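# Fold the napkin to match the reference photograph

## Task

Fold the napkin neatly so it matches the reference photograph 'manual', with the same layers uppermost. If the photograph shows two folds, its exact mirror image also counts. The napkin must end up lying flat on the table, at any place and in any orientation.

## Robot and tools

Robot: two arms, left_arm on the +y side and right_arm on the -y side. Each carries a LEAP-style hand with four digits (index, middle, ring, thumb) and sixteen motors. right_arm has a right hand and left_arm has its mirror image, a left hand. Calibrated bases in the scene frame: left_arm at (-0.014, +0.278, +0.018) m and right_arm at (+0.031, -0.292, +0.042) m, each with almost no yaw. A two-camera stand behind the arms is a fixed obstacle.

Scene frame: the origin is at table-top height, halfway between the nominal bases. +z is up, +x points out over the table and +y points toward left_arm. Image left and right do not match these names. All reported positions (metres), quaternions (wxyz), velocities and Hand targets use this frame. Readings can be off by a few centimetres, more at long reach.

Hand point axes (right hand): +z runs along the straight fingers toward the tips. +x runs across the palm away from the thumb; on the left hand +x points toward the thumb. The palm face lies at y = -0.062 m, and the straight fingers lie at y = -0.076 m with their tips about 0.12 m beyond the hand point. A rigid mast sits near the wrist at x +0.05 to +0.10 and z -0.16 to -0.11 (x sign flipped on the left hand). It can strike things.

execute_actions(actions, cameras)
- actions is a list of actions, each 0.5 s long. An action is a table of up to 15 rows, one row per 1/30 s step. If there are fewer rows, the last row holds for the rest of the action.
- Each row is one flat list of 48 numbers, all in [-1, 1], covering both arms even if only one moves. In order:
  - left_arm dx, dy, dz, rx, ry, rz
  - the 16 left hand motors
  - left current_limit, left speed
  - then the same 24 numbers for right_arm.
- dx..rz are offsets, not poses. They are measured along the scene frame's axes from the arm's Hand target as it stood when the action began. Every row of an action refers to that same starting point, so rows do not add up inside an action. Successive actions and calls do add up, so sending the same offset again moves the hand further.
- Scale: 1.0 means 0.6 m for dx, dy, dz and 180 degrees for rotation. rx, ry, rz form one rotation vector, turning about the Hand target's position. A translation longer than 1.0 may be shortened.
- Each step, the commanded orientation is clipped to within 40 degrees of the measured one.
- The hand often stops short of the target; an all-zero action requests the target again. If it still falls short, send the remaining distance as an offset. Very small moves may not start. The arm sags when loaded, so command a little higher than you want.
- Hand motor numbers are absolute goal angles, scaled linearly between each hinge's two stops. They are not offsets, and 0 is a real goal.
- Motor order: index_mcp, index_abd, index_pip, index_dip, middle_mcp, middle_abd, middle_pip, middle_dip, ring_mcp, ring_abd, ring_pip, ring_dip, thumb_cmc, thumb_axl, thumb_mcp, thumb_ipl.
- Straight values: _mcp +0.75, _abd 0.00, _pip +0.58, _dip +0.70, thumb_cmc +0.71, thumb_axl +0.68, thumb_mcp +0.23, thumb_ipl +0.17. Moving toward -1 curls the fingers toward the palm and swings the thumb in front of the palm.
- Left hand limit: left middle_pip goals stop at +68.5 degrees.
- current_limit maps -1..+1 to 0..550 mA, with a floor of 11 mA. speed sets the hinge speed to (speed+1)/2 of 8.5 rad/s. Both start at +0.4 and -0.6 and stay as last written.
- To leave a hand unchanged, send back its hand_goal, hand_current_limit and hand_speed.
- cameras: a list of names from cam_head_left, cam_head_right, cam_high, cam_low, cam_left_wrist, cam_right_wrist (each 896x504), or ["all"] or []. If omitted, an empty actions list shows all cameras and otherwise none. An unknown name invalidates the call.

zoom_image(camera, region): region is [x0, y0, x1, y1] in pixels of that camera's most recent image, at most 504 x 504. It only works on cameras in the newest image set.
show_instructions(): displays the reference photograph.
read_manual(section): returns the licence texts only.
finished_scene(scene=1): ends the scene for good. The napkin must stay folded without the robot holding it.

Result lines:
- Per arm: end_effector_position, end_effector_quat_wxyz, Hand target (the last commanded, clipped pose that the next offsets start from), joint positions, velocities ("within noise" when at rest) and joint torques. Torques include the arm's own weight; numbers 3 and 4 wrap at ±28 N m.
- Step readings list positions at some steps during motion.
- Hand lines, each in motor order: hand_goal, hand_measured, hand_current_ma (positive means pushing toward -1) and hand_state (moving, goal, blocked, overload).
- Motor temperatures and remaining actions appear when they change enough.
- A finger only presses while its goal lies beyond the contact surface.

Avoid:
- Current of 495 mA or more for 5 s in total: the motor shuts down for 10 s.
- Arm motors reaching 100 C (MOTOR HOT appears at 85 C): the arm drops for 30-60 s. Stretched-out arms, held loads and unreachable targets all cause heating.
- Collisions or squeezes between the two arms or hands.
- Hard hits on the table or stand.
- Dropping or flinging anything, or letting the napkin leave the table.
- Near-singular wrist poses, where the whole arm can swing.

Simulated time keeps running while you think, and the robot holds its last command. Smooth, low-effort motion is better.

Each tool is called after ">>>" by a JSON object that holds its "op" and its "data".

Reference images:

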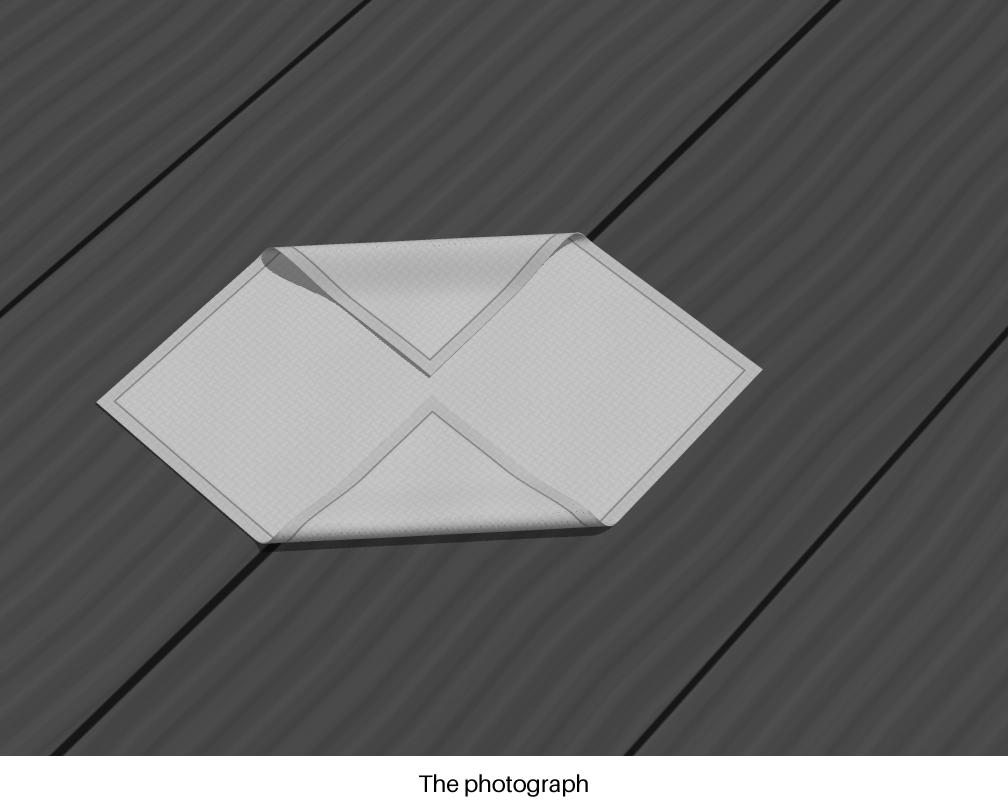

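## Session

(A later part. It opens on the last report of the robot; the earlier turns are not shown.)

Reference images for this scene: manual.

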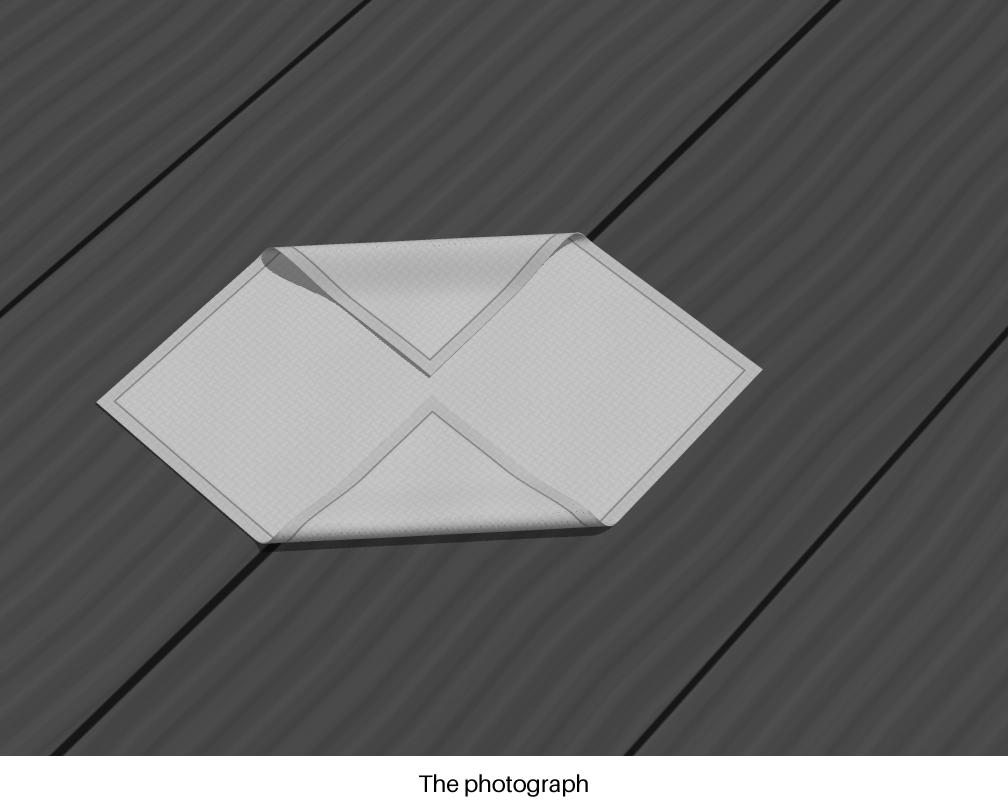

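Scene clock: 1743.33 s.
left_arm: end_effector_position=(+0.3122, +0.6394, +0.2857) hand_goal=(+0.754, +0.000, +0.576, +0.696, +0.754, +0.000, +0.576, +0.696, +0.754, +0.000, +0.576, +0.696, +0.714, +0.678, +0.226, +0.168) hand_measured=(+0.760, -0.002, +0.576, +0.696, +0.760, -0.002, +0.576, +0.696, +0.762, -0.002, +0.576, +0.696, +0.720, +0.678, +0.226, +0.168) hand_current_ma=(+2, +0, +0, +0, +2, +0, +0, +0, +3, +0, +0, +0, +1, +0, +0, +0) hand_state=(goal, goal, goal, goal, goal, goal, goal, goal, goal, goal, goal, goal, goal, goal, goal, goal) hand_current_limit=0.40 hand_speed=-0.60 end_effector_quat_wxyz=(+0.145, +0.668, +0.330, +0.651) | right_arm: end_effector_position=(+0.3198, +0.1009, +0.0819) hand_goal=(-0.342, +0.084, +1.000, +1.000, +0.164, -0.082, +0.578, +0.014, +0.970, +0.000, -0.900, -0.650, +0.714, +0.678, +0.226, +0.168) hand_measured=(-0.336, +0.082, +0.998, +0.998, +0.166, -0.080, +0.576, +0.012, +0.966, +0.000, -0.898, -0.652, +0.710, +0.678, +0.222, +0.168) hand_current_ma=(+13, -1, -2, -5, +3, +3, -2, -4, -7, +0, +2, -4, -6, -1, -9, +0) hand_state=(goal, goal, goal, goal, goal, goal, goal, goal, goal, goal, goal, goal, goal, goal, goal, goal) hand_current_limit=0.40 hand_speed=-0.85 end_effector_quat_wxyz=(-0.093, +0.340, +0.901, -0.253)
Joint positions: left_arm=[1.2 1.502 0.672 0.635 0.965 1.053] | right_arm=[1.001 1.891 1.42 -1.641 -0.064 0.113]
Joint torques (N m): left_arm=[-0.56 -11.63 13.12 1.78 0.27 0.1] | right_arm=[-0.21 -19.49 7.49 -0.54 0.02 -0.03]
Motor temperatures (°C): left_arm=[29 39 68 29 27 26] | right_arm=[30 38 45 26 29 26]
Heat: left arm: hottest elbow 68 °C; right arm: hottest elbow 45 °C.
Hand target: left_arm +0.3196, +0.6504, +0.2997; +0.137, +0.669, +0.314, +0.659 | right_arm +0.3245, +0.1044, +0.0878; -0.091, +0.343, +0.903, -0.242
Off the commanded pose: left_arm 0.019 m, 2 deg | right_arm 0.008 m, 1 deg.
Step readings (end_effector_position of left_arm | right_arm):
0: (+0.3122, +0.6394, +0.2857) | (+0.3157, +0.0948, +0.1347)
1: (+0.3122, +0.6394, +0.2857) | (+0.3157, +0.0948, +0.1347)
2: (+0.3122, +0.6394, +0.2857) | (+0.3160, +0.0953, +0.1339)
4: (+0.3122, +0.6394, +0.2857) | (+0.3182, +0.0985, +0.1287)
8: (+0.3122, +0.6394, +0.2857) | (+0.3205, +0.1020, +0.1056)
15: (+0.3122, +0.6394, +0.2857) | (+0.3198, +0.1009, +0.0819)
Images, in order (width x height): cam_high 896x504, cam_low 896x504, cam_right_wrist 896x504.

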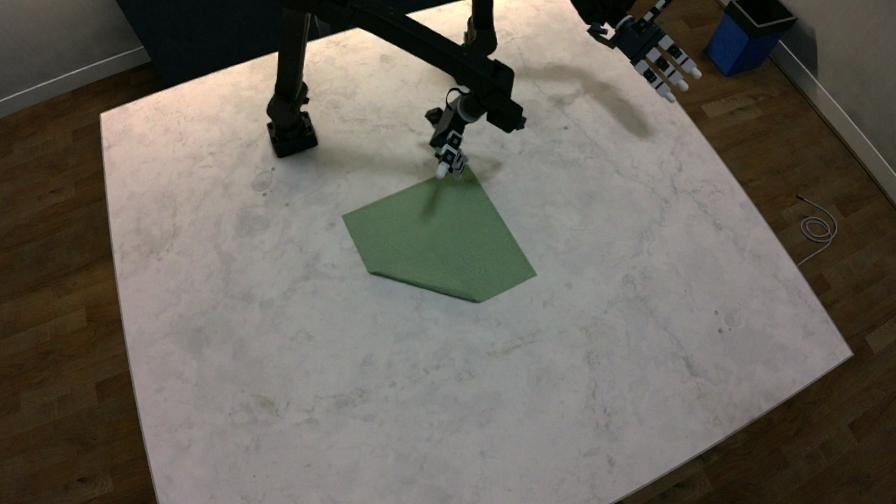

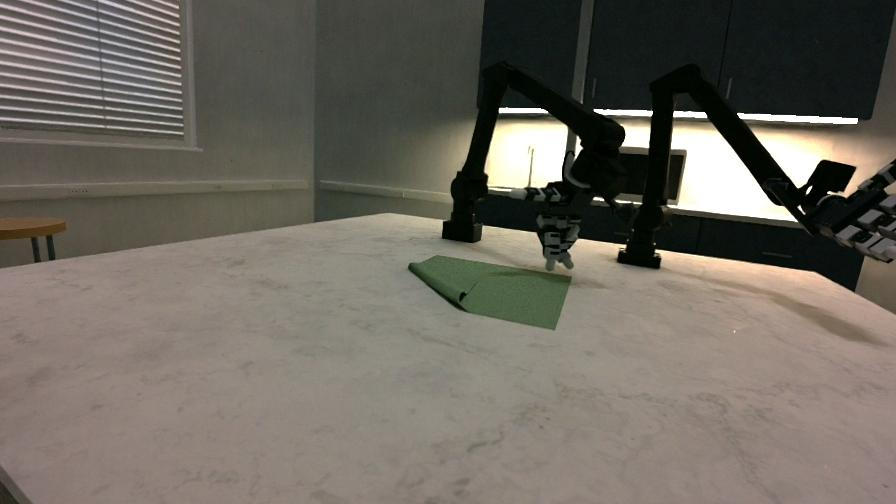

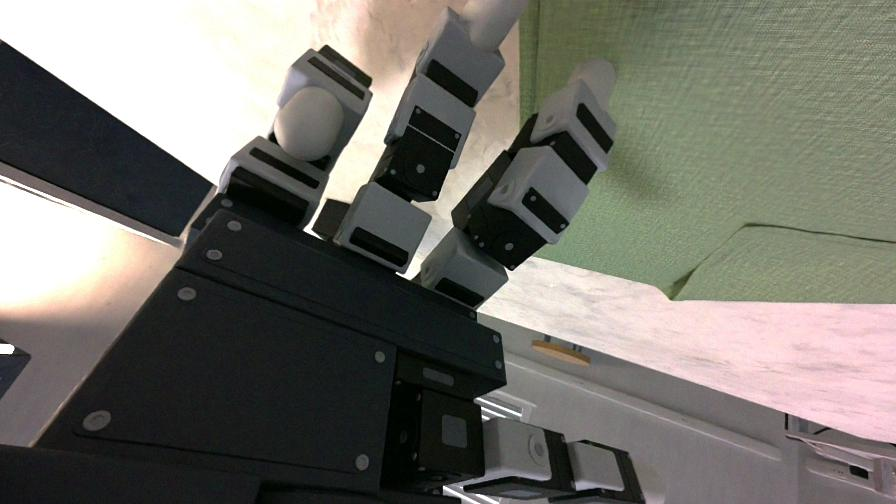

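>>> {"op": "execute_actions", "data": {"actions": [[[0,0,0,0,0,0,0.754,0,0.576,0.696,0.754,0,0.576,0.696,0.754,0,0.576,0.696,0.714,0.678,0.226,0.168,0.4,-0.6,0.009,0.0,-0.018,0,0,0,-0.342,0.083,1,1,0.164,-0.083,0.577,0.0145,0.97,0,-0.9,-0.65,0.714,0.678,0.226,0.168,0.4,-0.85]]], "cameras": ["cam_low","cam_high"]}}

>>> {"op": "zoom_image", "data": {"camera": "cam_low", "region": [530, 240, 600, 285]}}

>>> {"op": "zoom_image", "data": {"camera": "cam_high", "region": [430, 140, 490, 190]}}

Scene clock: 1765.60 s.
left_arm: end_effector_position=(+0.3122, +0.6394, +0.2857) hand_goal=(+0.754, +0.000, +0.576, +0.696, +0.754, +0.000, +0.576, +0.696, +0.754, +0.000, +0.576, +0.696, +0.714, +0.678, +0.226, +0.168) hand_measured=(+0.760, -0.002, +0.576, +0.696, +0.760, -0.002, +0.576, +0.696, +0.762, -0.002, +0.576, +0.696, +0.720, +0.678, +0.226, +0.168) hand_current_ma=(+2, +0, +0, +0, +2, +0, +0, +0, +3, +0, +0, +0, +1, +0, +0, +0) hand_state=(goal, goal, goal, goal, goal, goal, goal, goal, goal, goal, goal, goal, goal, goal, goal, goal) hand_current_limit=0.40 hand_speed=-0.60 end_effector_quat_wxyz=(+0.145, +0.668, +0.330, +0.651) | right_arm: end_effector_position=(+0.3247, +0.1034, +0.0805) hand_goal=(-0.342, +0.084, +1.000, +1.000, +0.164, -0.082, +0.578, +0.014, +0.970, +0.000, -0.900, -0.650, +0.714, +0.678, +0.226, +0.168) hand_measured=(-0.336, +0.082, +0.998, +0.998, +0.166, -0.080, +0.576, +0.012, +0.966, +0.000, -0.898, -0.652, +0.710, +0.678, +0.222, +0.168) hand_current_ma=(+13, -1, -2, -5, +3, +3, -2, -4, -7, +0, +2, -4, -6, -1, -9, +0) hand_state=(goal, goal, goal, goal, goal, goal, goal, goal, goal, goal, goal, goal, goal, goal, goal, goal) hand_current_limit=0.40 hand_speed=-0.85 end_effector_quat_wxyz=(-0.091, +0.343, +0.903, -0.244)
Joint positions: left_arm=[1.2 1.502 0.672 0.635 0.965 1.053] | right_arm=[0.996 1.892 1.42 -1.622 -0.062 0.113]
Joint torques (N m): left_arm=[-0.62 -11.63 13.12 1.78 0.27 0.1] | right_arm=[-0.09 -17.32 7.21 -0.38 0.12 -0.09]
Motor temperatures (°C): left_arm=[29 39 68 29 27 26] | right_arm=[30 38 44 26 29 26]
Heat: left arm: hottest elbow 68 °C; right arm: hottest elbow 44 °C.
Hand target: left_arm +0.3196, +0.6504, +0.2997; +0.137, +0.669, +0.314, +0.659 | right_arm +0.3300, +0.1044, +0.0771; -0.091, +0.343, +0.903, -0.242
Off the commanded pose: left_arm 0.019 m, 2 deg | right_arm 0.006 m, 0 deg.
Step readings (end_effector_position of left_arm | right_arm):
0: (+0.3122, +0.6394, +0.2857) | (+0.3198, +0.1009, +0.0819)
1: (+0.3122, +0.6394, +0.2857) | (+0.3198, +0.1010, +0.0819)
2: (+0.3122, +0.6394, +0.2857) | (+0.3200, +0.1012, +0.0818)
4: (+0.3122, +0.6394, +0.2857) | (+0.3213, +0.1023, +0.0814)
8: (+0.3122, +0.6394, +0.2857) | (+0.3234, +0.1036, +0.0810)
15: (+0.3122, +0.6394, +0.2857) | (+0.3248, +0.1034, +0.0806)
Images, in order (width x height): cam_high 896x504, cam_low 896x504.

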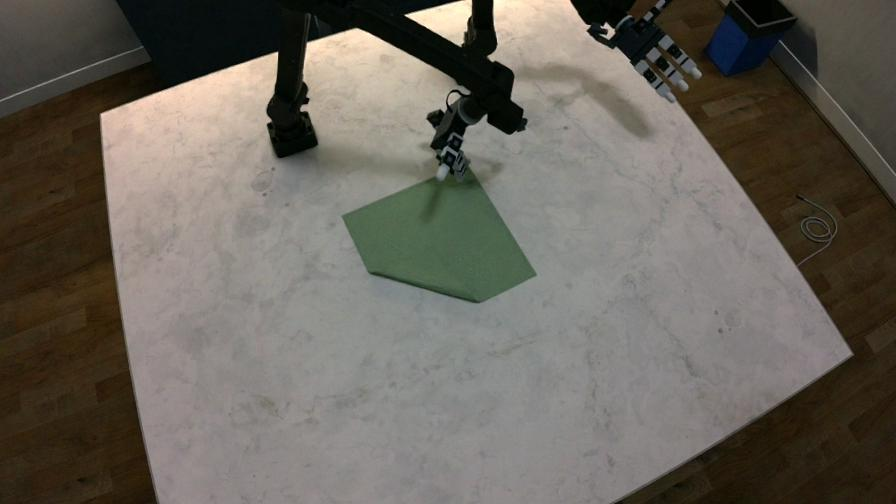

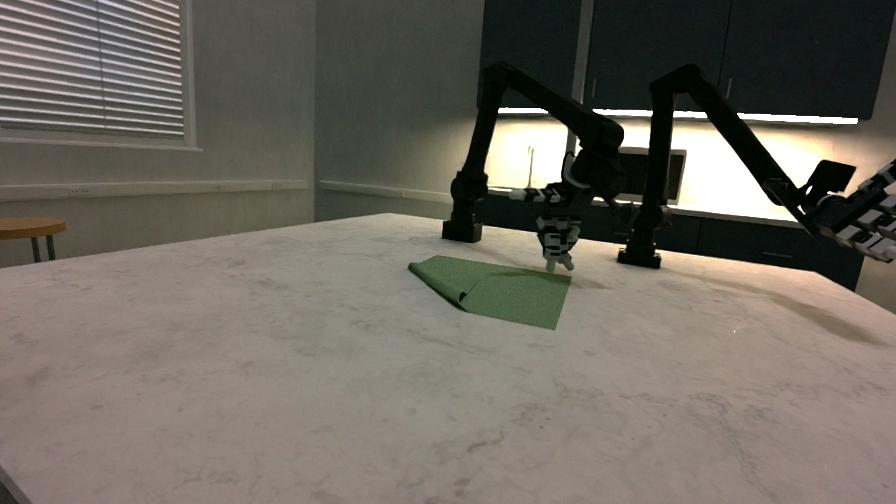

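Scaled by 7.200.

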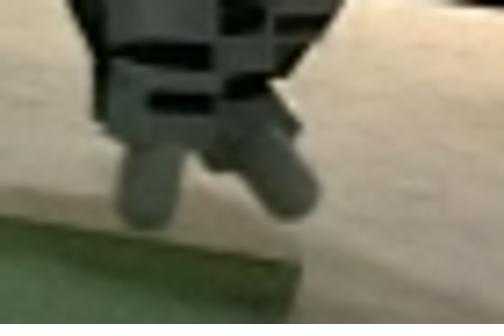

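Scaled by 8.400.

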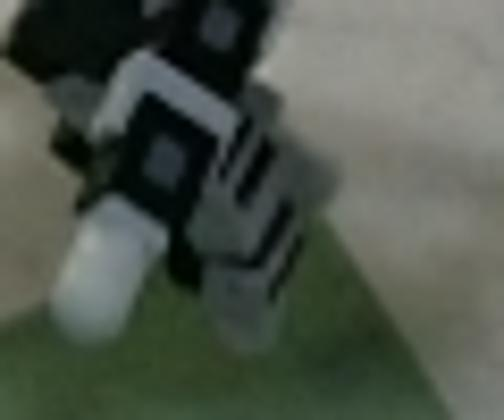

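>>> {"op": "execute_actions", "data": {"actions": [[[0,0,0,0,0,0,0.754,0,0.576,0.696,0.754,0,0.576,0.696,0.754,0,0.576,0.696,0.714,0.678,0.226,0.168,0.4,-0.6,0.002,-0.003,-0.045,0,0,0,-0.342,0.083,1,1,0.164,-0.083,0.577,0.0145,0.97,0,-0.9,-0.65,0.714,0.678,0.226,0.168,0.4,-0.85]]], "cameras": ["cam_low","cam_high"]}}

>>> {"op": "zoom_image", "data": {"camera": "cam_low", "region": [530, 240, 600, 285]}}

>>> {"op": "zoom_image", "data": {"camera": "cam_high", "region": [430, 140, 490, 190]}}

Scene clock: 1775.80 s.
left_arm: end_effector_position=(+0.3122, +0.6394, +0.2857) hand_goal=(+0.754, +0.000, +0.576, +0.696, +0.754, +0.000, +0.576, +0.696, +0.754, +0.000, +0.576, +0.696, +0.714, +0.678, +0.226, +0.168) hand_measured=(+0.760, -0.002, +0.576, +0.696, +0.760, -0.002, +0.576, +0.696, +0.762, -0.002, +0.576, +0.696, +0.720, +0.678, +0.226, +0.168) hand_current_ma=(+2, +0, +0, +0, +2, +0, +0, +0, +3, +0, +0, +0, +1, +0, +0, +0) hand_state=(goal, goal, goal, goal, goal, goal, goal, goal, goal, goal, goal, goal, goal, goal, goal, goal) hand_current_limit=0.40 hand_speed=-0.60 end_effector_quat_wxyz=(+0.145, +0.668, +0.330, +0.651) | right_arm: end_effector_position=(+0.3282, +0.1050, +0.0625) hand_goal=(-0.342, +0.084, +1.000, +1.000, +0.164, -0.082, +0.578, +0.014, +0.970, +0.000, -0.900, -0.650, +0.714, +0.678, +0.226, +0.168) hand_measured=(-0.360, +0.080, +1.000, +1.000, +0.164, -0.080, +0.576, +0.012, +0.966, +0.000, -0.898, -0.652, +0.710, +0.678, +0.222, +0.168) hand_current_ma=(-51, -8, +0, +0, -1, +3, -4, -5, -8, +0, +2, -4, -6, -1, -9, +0) hand_state=(goal, goal, goal, goal, goal, goal, goal, goal, goal, goal, goal, goal, goal, goal, goal, goal) hand_current_limit=0.40 hand_speed=-0.85 end_effector_quat_wxyz=(-0.089, +0.344, +0.904, -0.239)
Joint positions: left_arm=[1.2 1.502 0.672 0.635 0.965 1.053] | right_arm=[0.993 1.914 1.403 -1.571 -0.06 0.113]
Joint torques (N m): left_arm=[-0.62 -11.63 13.12 1.78 0.27 0.1] | right_arm=[-0.09 -17.2 6.08 0.01 0.11 -0.14]
Motor temperatures (°C): left_arm=[29 39 68 29 27 26] | right_arm=[30 39 43 26 29 26]
Heat: left arm: hottest elbow 68 °C; right arm: hottest elbow 43 °C.
Hand target: left_arm +0.3196, +0.6504, +0.2997; +0.137, +0.669, +0.314, +0.659 | right_arm +0.3312, +0.1026, +0.0501; -0.091, +0.343, +0.903, -0.242
Off the commanded pose: left_arm 0.019 m, 2 deg | right_arm 0.013 m, 1 deg.
Step readings (end_effector_position of left_arm | right_arm):
0: (+0.3122, +0.6394, +0.2857) | (+0.3247, +0.1034, +0.0805)
1: (+0.3122, +0.6394, +0.2857) | (+0.3248, +0.1035, +0.0802)
2: (+0.3122, +0.6394, +0.2857) | (+0.3256, +0.1042, +0.0797)
4: (+0.3122, +0.6394, +0.2857) | (+0.3280, +0.1065, +0.0760)
8: (+0.3122, +0.6394, +0.2857) | (+0.3286, +0.1058, +0.0636)
15: (+0.3122, +0.6394, +0.2857) | (+0.3282, +0.1050, +0.0625)
Images, in order (width x height): cam_high 896x504, cam_low 896x504.

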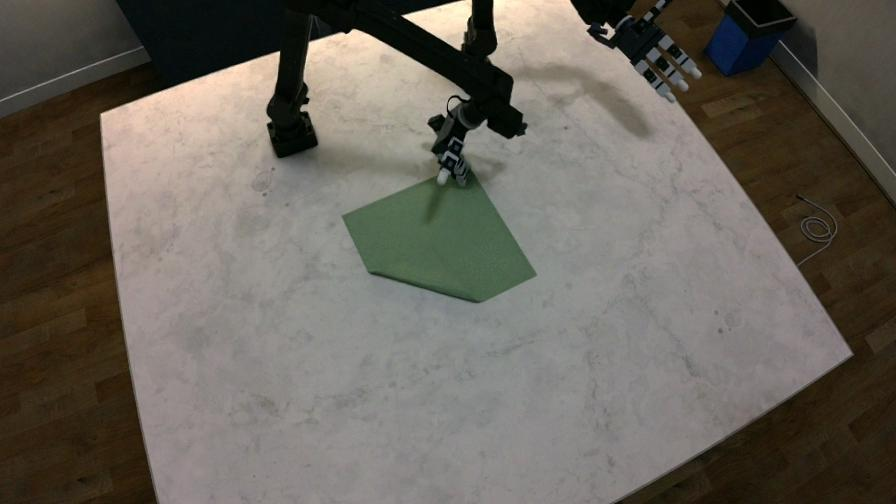

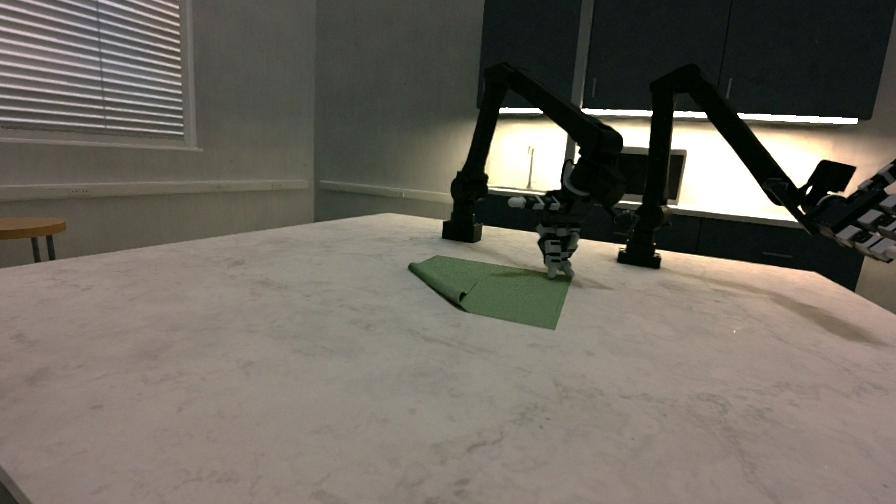

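Scaled by 7.200.

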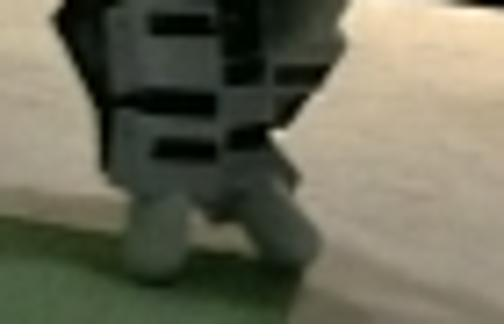

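Scaled by 8.400.

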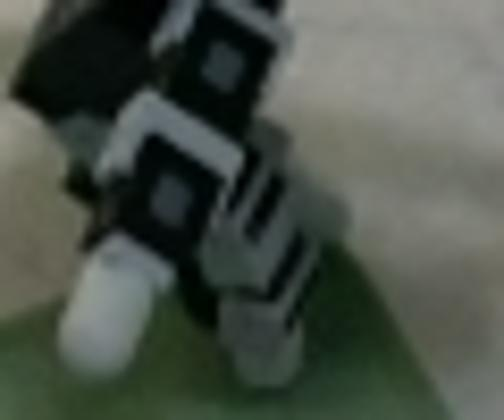

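>>> {"op": "execute_actions", "data": {"actions": [[[0,0,0,0,0,0,0.754,0,0.576,0.696,0.754,0,0.576,0.696,0.754,0,0.576,0.696,0.714,0.678,0.226,0.168,0.4,-0.6,0,0,0,0,0,0,-0.342,-0.1,1,1,0.164,0.1,0.577,0.0145,0.97,0,-0.9,-0.65,0.714,0.678,0.226,0.168,0.55,-0.9]],[[0,0,0,0,0,0,0.754,0,0.576,0.696,0.754,0,0.576,0.696,0.754,0,0.576,0.696,0.714,0.678,0.226,0.168,0.4,-0.6,0,0,0,0,0,0,-0.342,-0.35,1,1,0.164,0.35,0.577,0.0145,0.97,0,-0.9,-0.65,0.714,0.678,0.226,0.168,0.55,-0.9]]], "cameras": ["cam_low","cam_high"]}}

>>> {"op": "zoom_image", "data": {"camera": "cam_low", "region": [530, 240, 600, 285]}}

>>> {"op": "zoom_image", "data": {"camera": "cam_high", "region": [430, 140, 490, 190]}}

Scene clock: 1784.90 s.
left_arm: end_effector_position=(+0.3122, +0.6394, +0.2857) hand_goal=(+0.754, +0.000, +0.576, +0.696, +0.754, +0.000, +0.576, +0.696, +0.754, +0.000, +0.576, +0.696, +0.714, +0.678, +0.226, +0.168) hand_measured=(+0.760, -0.002, +0.576, +0.696, +0.760, -0.002, +0.576, +0.696, +0.762, -0.002, +0.576, +0.696, +0.720, +0.678, +0.226, +0.168) hand_current_ma=(+2, +0, +0, +0, +2, +0, +0, +0, +3, +0, +0, +0, +1, +0, +0, +0) hand_state=(goal, goal, goal, goal, goal, goal, goal, goal, goal, goal, goal, goal, goal, goal, goal, goal) hand_current_limit=0.40 hand_speed=-0.60 end_effector_quat_wxyz=(+0.145, +0.668, +0.330, +0.651) | right_arm: end_effector_position=(+0.3336, +0.1028, +0.0624) hand_goal=(-0.342, -0.350, +1.000, +1.000, +0.164, +0.350, +0.578, +0.014, +0.970, +0.000, -0.900, -0.650, +0.714, +0.678, +0.226, +0.168) hand_measured=(-0.360, -0.148, +1.000, +1.000, +0.162, +0.174, +0.576, +0.012, +0.966, +0.000, -0.898, -0.652, +0.710, +0.678, +0.222, +0.168) hand_current_ma=(-51, +426, +0, +0, -2, -426, -4, -5, -8, +0, +2, -4, -6, -1, -9, +0) hand_state=(goal, blocked, goal, goal, goal, blocked, goal, goal, goal, goal, goal, goal, goal, goal, goal, goal) hand_current_limit=0.55 hand_speed=-0.90 end_effector_quat_wxyz=(-0.085, +0.348, +0.903, -0.237)
Joint positions: left_arm=[1.2 1.502 0.672 0.635 0.965 1.053] | right_arm=[0.984 1.914 1.403 -1.566 -0.052 0.115]
Joint torques (N m): left_arm=[-0.56 -11.63 13.12 1.77 0.27 0.1] | right_arm=[0.32 -17.26 6.13 -0.24 -0.17 -0.13]
Motor temperatures (°C): left_arm=[29 39 68 29 27 26] | right_arm=[30 39 42 26 29 26]
Heat: left arm: hottest elbow 68 °C; right arm: hottest elbow 42 °C.
Hand target: left_arm +0.3196, +0.6504, +0.2997; +0.137, +0.669, +0.314, +0.659 | right_arm +0.3312, +0.1026, +0.0501; -0.091, +0.343, +0.903, -0.242
Off the commanded pose: left_arm 0.019 m, 2 deg | right_arm 0.013 m, 1 deg.
Step readings (end_effector_position of left_arm | right_arm):
0: (+0.3122, +0.6394, +0.2857) | (+0.3282, +0.1050, +0.0625)
1: (+0.3122, +0.6394, +0.2857) | (+0.3282, +0.1050, +0.0625)
2: (+0.3122, +0.6394, +0.2857) | (+0.3283, +0.1050, +0.0625)
4: (+0.3122, +0.6394, +0.2857) | (+0.3287, +0.1048, +0.0625)
8: (+0.3122, +0.6394, +0.2857) | (+0.3292, +0.1044, +0.0625)
15: (+0.3122, +0.6394, +0.2857) | (+0.3322, +0.1021, +0.0626)
16: (+0.3122, +0.6394, +0.2857) | (+0.3324, +0.1020, +0.0626)
17: (+0.3122, +0.6394, +0.2857) | (+0.3327, +0.1018, +0.0626)
19: (+0.3122, +0.6394, +0.2857) | (+0.3330, +0.1019, +0.0626)
23: (+0.3122, +0.6394, +0.2857) | (+0.3335, +0.1026, +0.0624)
30: (+0.3122, +0.6394, +0.2857) | (+0.3336, +0.1028, +0.0624)
Images, in order (width x height): cam_high 896x504, cam_low 896x504.

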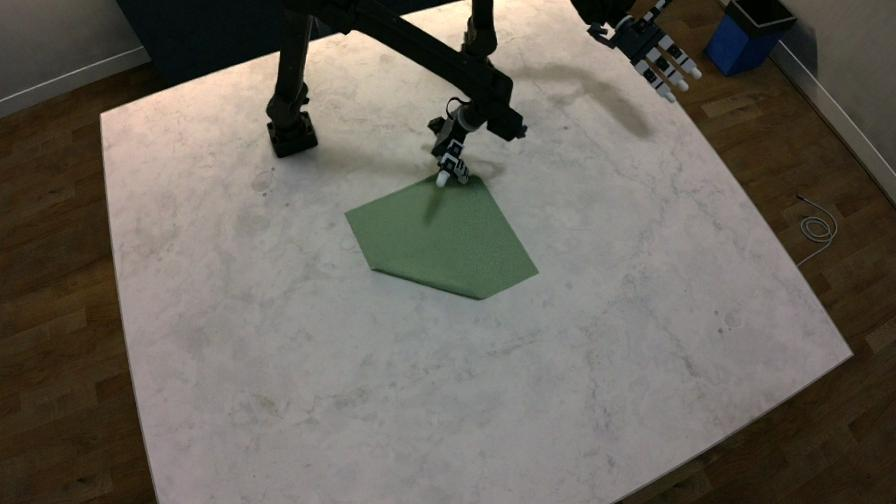

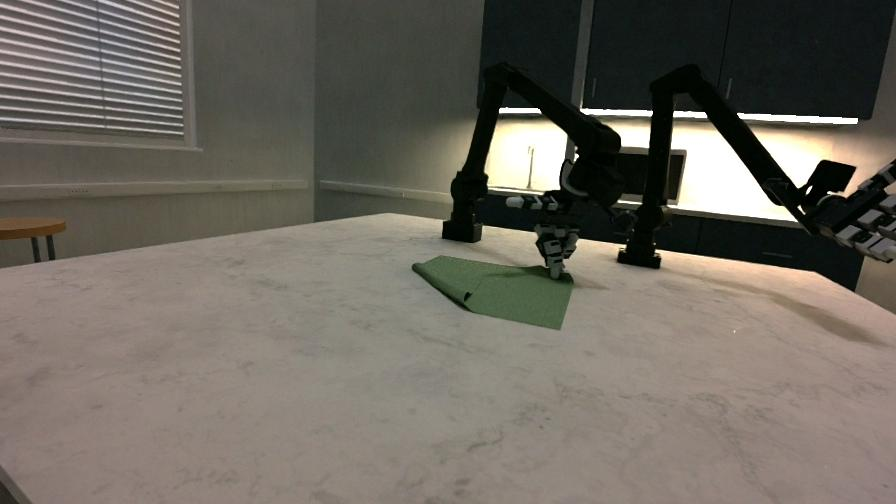

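Scaled by 7.200.

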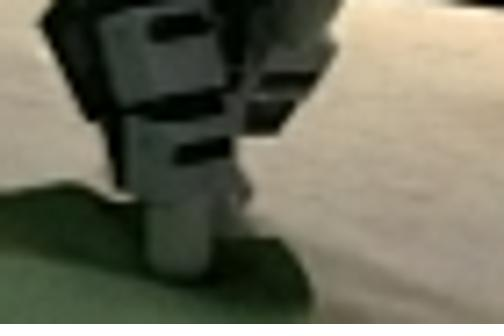

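Scaled by 8.400.

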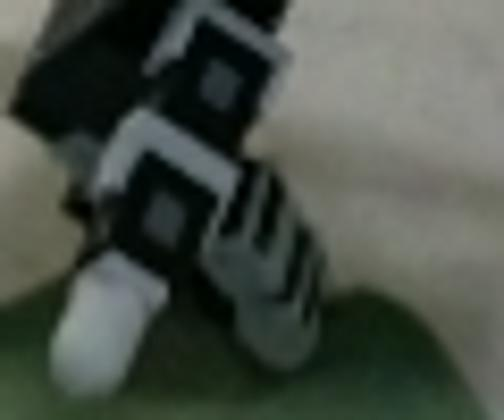

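>>> {"op": "execute_actions", "data": {"actions": [[[0,0,0,0,0,0,0.754,0,0.576,0.696,0.754,0,0.576,0.696,0.754,0,0.576,0.696,0.714,0.678,0.226,0.168,0.4,-0.6,0.018,0.02,0.06,0,0,0,-0.342,-0.38,1,1,0.164,0.38,0.577,0.0145,0.97,0,-0.9,-0.65,0.714,0.678,0.226,0.168,0.55,-0.9]],[[0,0,0,0,0,0,0.754,0,0.576,0.696,0.754,0,0.576,0.696,0.754,0,0.576,0.696,0.714,0.678,0.226,0.168,0.4,-0.6,0.01,-0.005,0.06,0,0,0,-0.342,-0.38,1,1,0.164,0.38,0.577,0.0145,0.97,0,-0.9,-0.65,0.714,0.678,0.226,0.168,0.55,-0.9]]], "cameras": ["cam_low","cam_high","cam_right_wrist"]}}

>>> {"op": "zoom_image", "data": {"camera": "cam_low", "region": [500, 210, 610, 290]}}

Scene clock: 1794.20 s.
left_arm: end_effector_position=(+0.3122, +0.6394, +0.2857) hand_goal=(+0.754, +0.000, +0.576, +0.696, +0.754, +0.000, +0.576, +0.696, +0.754, +0.000, +0.576, +0.696, +0.714, +0.678, +0.226, +0.168) hand_measured=(+0.760, -0.002, +0.576, +0.696, +0.760, -0.002, +0.576, +0.696, +0.762, -0.002, +0.576, +0.696, +0.720, +0.678, +0.226, +0.168) hand_current_ma=(+2, +0, +0, +0, +2, +0, +0, +0, +3, +0, +0, +0, +1, +0, +0, +0) hand_state=(goal, goal, goal, goal, goal, goal, goal, goal, goal, goal, goal, goal, goal, goal, goal, goal) hand_current_limit=0.40 hand_speed=-0.60 end_effector_quat_wxyz=(+0.145, +0.668, +0.330, +0.651) | right_arm: end_effector_position=(+0.3357, +0.0990, +0.1001) hand_goal=(-0.342, -0.380, +1.000, +1.000, +0.164, +0.380, +0.578, +0.014, +0.970, +0.000, -0.900, -0.650, +0.714, +0.678, +0.226, +0.168) hand_measured=(-0.350, -0.154, +0.998, +1.000, +0.172, +0.174, +0.578, +0.012, +0.966, +0.000, -0.898, -0.652, +0.710, +0.678, +0.222, +0.168) hand_current_ma=(-18, +426, -2, +0, +18, -426, -1, -5, -8, +0, +2, -4, -7, -1, -9, +0) hand_state=(goal, blocked, goal, goal, goal, blocked, goal, goal, goal, goal, goal, goal, goal, goal, goal, goal) hand_current_limit=0.55 hand_speed=-0.90 end_effector_quat_wxyz=(-0.090, +0.345, +0.900, -0.250)
Joint positions: left_arm=[1.2 1.502 0.672 0.635 0.965 1.053] | right_arm=[0.975 1.884 1.463 -1.686 -0.05 0.102]
Joint torques (N m): left_arm=[-0.56 -11.63 13.12 1.78 0.28 0.1] | right_arm=[-0.03 -20.25 10.67 -1.07 0.11 -0.1]
Motor temperatures (°C): left_arm=[29 38 68 29 27 26] | right_arm=[30 39 42 26 29 26]
Heat: left arm: hottest elbow 68 °C; right arm: hottest elbow 42 °C.
Hand target: left_arm +0.3196, +0.6504, +0.2997; +0.137, +0.669, +0.314, +0.659 | right_arm +0.3480, +0.1116, +0.1220; -0.091, +0.343, +0.903, -0.242
Off the commanded pose: left_arm 0.019 m, 2 deg | right_arm 0.028 m, 1 deg.
joint sent to its limit (right arm) — joint 4 (wrist pitch), lower limit. The joint targets still meet the commanded pose.
Step readings (end_effector_position of left_arm | right_arm):
0: (+0.3122, +0.6394, +0.2857) | (+0.3336, +0.1028, +0.0624)
1: (+0.3122, +0.6394, +0.2857) | (+0.3336, +0.1027, +0.0624)
2: (+0.3122, +0.6394, +0.2857) | (+0.3332, +0.1022, +0.0625)
4: (+0.3122, +0.6394, +0.2857) | (+0.3311, +0.0998, +0.0641)
8: (+0.3122, +0.6394, +0.2857) | (+0.3296, +0.0981, +0.0700)
15: (+0.3122, +0.6394, +0.2857) | (+0.3324, +0.1024, +0.0764)
16: (+0.3122, +0.6394, +0.2857) | (+0.3323, +0.1022, +0.0766)
17: (+0.3122, +0.6394, +0.2857) | (+0.3318, +0.1016, +0.0771)
19: (+0.3122, +0.6394, +0.2857) | (+0.3310, +0.0995, +0.0791)
23: (+0.3122, +0.6394, +0.2857) | (+0.3317, +0.0973, +0.0870)
30: (+0.3122, +0.6394, +0.2857) | (+0.3353, +0.0988, +0.0997)
Images, in order (width x height): cam_high 896x504, cam_low 896x504, cam_right_wrist 896x504.

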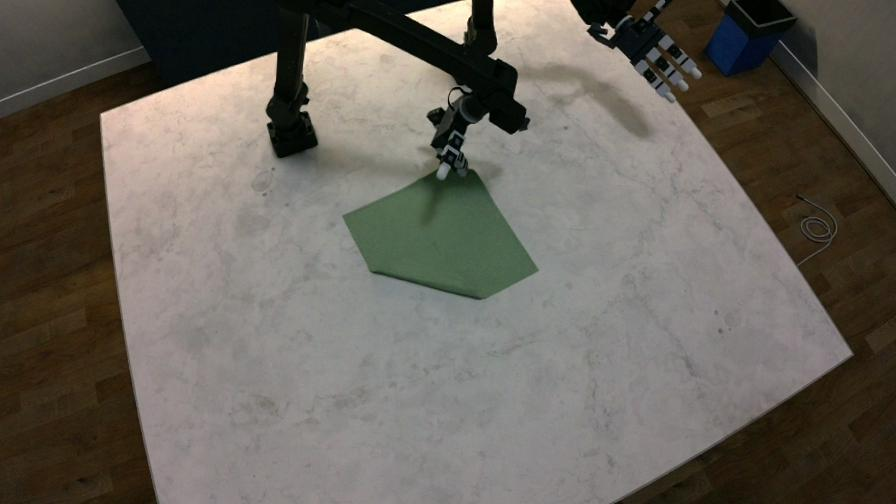

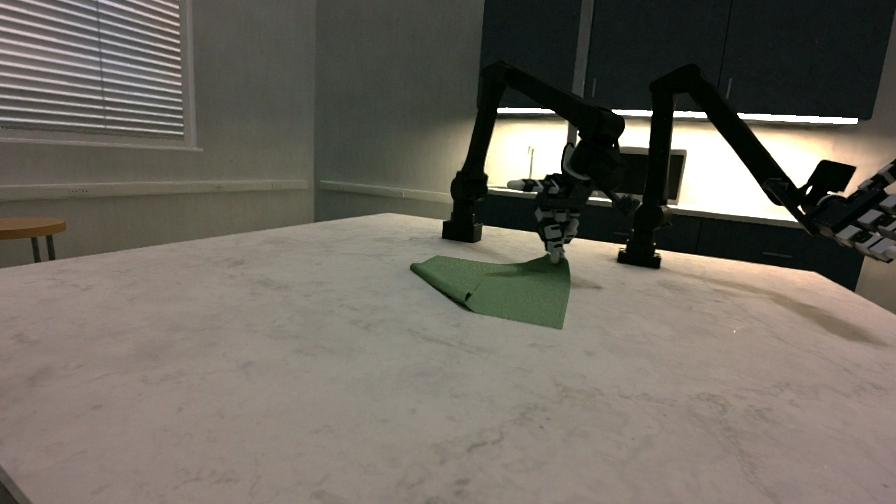

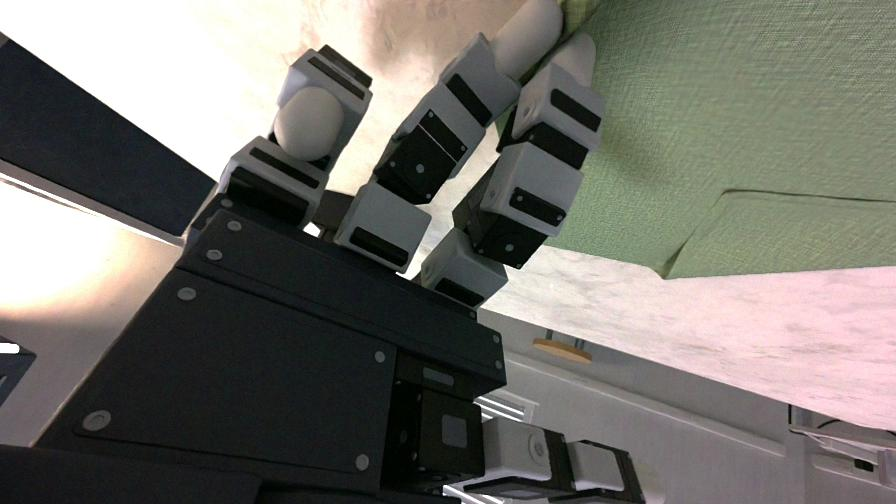

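Scaled by 4.582.

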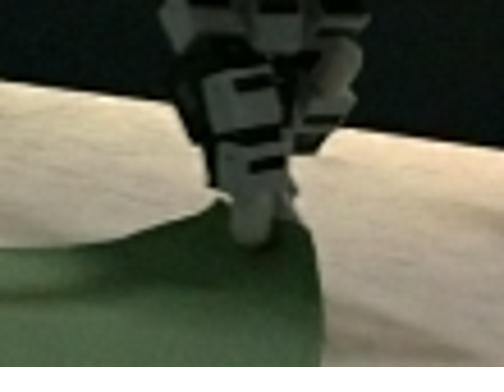

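>>> {"op": "execute_actions", "data": {"actions": [[[0,0,0,0,0,0,0.754,0,0.576,0.696,0.754,0,0.576,0.696,0.754,0,0.576,0.696,0.714,0.678,0.226,0.168,0.4,-0.6,0.047,-0.03,0.055,0,0,0,-0.342,-0.38,1,1,0.164,0.38,0.577,0.0145,0.97,0,-0.9,-0.65,0.714,0.678,0.226,0.168,0.55,-0.9]],[[0,0,0,0,0,0,0.754,0,0.576,0.696,0.754,0,0.576,0.696,0.754,0,0.576,0.696,0.714,0.678,0.226,0.168,0.4,-0.6,0.042,-0.038,0.022,0,0,0,-0.342,-0.38,1,1,0.164,0.38,0.577,0.0145,0.97,0,-0.9,-0.65,0.714,0.678,0.226,0.168,0.55,-0.9]]], "cameras": ["cam_low","cam_high","cam_head_left"]}}

Scene clock: 1832.40 s.
left_arm: end_effector_position=(+0.3122, +0.6394, +0.2857) hand_goal=(+0.754, +0.000, +0.576, +0.696, +0.754, +0.000, +0.576, +0.696, +0.754, +0.000, +0.576, +0.696, +0.714, +0.678, +0.226, +0.168) hand_measured=(+0.760, -0.002, +0.576, +0.696, +0.760, -0.002, +0.576, +0.696, +0.762, -0.002, +0.576, +0.696, +0.720, +0.678, +0.226, +0.168) hand_current_ma=(+2, +0, +0, +0, +2, +0, +0, +0, +3, +0, +0, +0, +1, +0, +0, +0) hand_state=(goal, goal, goal, goal, goal, goal, goal, goal, goal, goal, goal, goal, goal, goal, goal, goal) hand_current_limit=0.40 hand_speed=-0.60 end_effector_quat_wxyz=(+0.145, +0.668, +0.330, +0.651) | right_arm: end_effector_position=(+0.3930, +0.0574, +0.1430) hand_goal=(-0.342, -0.380, +1.000, +1.000, +0.164, +0.380, +0.578, +0.014, +0.970, +0.000, -0.900, -0.650, +0.714, +0.678, +0.226, +0.168) hand_measured=(-0.348, -0.154, +0.998, +1.000, +0.172, +0.174, +0.578, +0.012, +0.966, +0.000, -0.898, -0.652, +0.710, +0.678, +0.222, +0.168) hand_current_ma=(-13, +426, -2, +0, +22, -426, +0, -5, -8, +0, +2, -4, -7, -1, -9, +0) hand_state=(goal, blocked, goal, goal, goal, blocked, goal, goal, goal, goal, goal, goal, goal, goal, goal, goal) hand_current_limit=0.55 hand_speed=-0.90 end_effector_quat_wxyz=(-0.075, +0.352, +0.909, -0.210)
Joint positions: left_arm=[1.2 1.502 0.672 0.635 0.965 1.053] | right_arm=[0.838 1.795 1.463 -1.688 0.018 -0.01]
Joint torques (N m): left_arm=[-0.62 -11.69 13.12 1.77 0.27 0.09] | right_arm=[0.91 -19.55 11.06 -0.83 0.14 -0.11]
Motor temperatures (°C): left_arm=[29 38 68 29 27 26] | right_arm=[30 40 43 26 29 26]
Heat: left arm: hottest elbow 68 °C; right arm: hottest elbow 43 °C.
Hand target: left_arm +0.3196, +0.6504, +0.2997; +0.137, +0.669, +0.314, +0.659 | right_arm +0.4015, +0.0707, +0.1681; -0.091, +0.343, +0.903, -0.242
Off the commanded pose: left_arm 0.019 m, 2 deg | right_arm 0.030 m, 4 deg.
joint sent to its limit (right arm) — joint 4 (wrist pitch), lower limit. The joint targets are off in orientation, not in position.
Step readings (end_effector_position of left_arm | right_arm):
0: (+0.3122, +0.6394, +0.2857) | (+0.3356, +0.0990, +0.1001)
1: (+0.3122, +0.6394, +0.2857) | (+0.3359, +0.0988, +0.1001)
2: (+0.3122, +0.6394, +0.2857) | (+0.3382, +0.0975, +0.1009)
4: (+0.3122, +0.6394, +0.2857) | (+0.3425, +0.0952, +0.1044)
8: (+0.3122, +0.6394, +0.2857) | (+0.3577, +0.0861, +0.1208)
15: (+0.3122, +0.6394, +0.2857) | (+0.3688, +0.0779, +0.1367)
16: (+0.3122, +0.6394, +0.2857) | (+0.3689, +0.0779, +0.1367)
17: (+0.3122, +0.6394, +0.2857) | (+0.3699, +0.0773, +0.1368)
19: (+0.3122, +0.6394, +0.2857) | (+0.3723, +0.0757, +0.1374)
23: (+0.3122, +0.6394, +0.2857) | (+0.3834, +0.0662, +0.1398)
30: (+0.3122, +0.6394, +0.2857) | (+0.3934, +0.0571, +0.1432)
Images, in order (width x height): cam_head_left 896x504, cam_high 896x504, cam_low 896x504.

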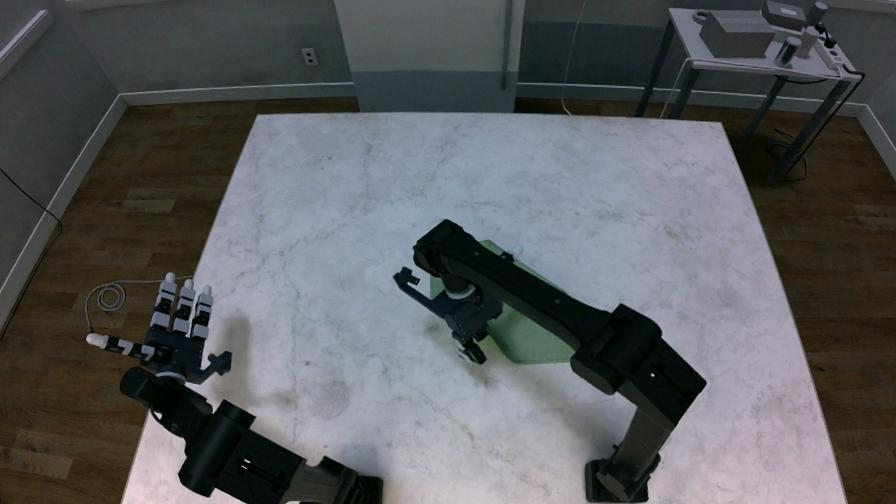

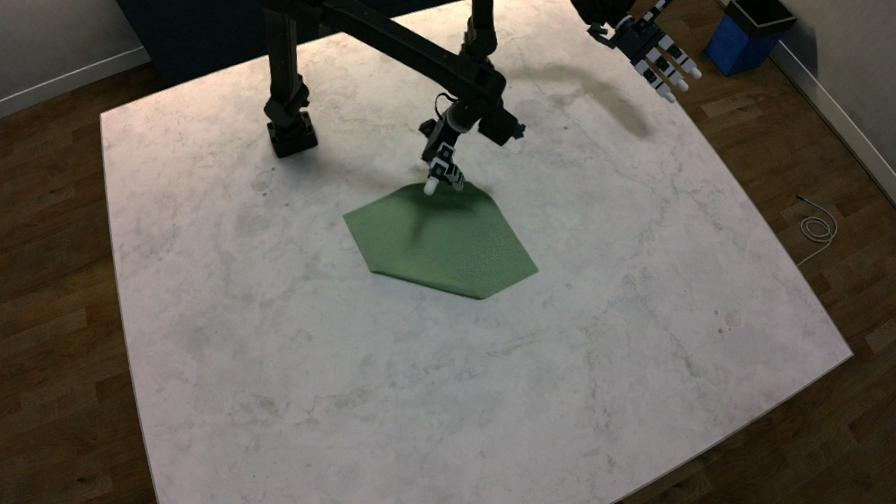

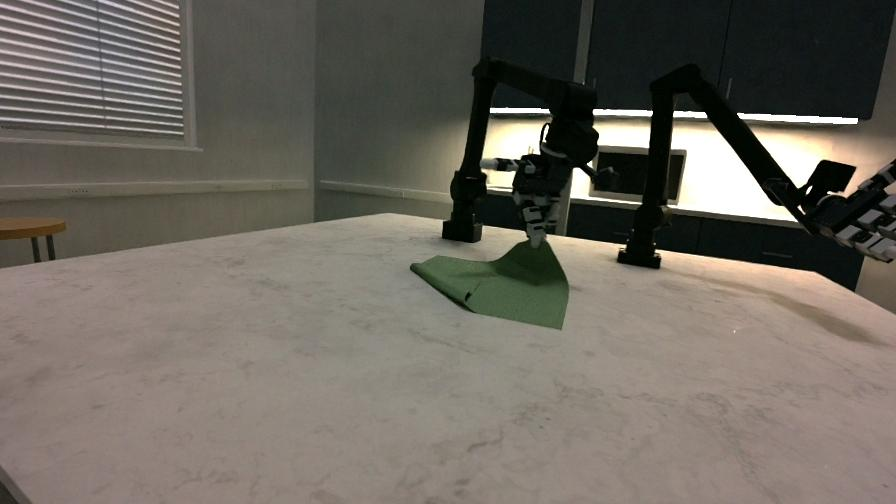

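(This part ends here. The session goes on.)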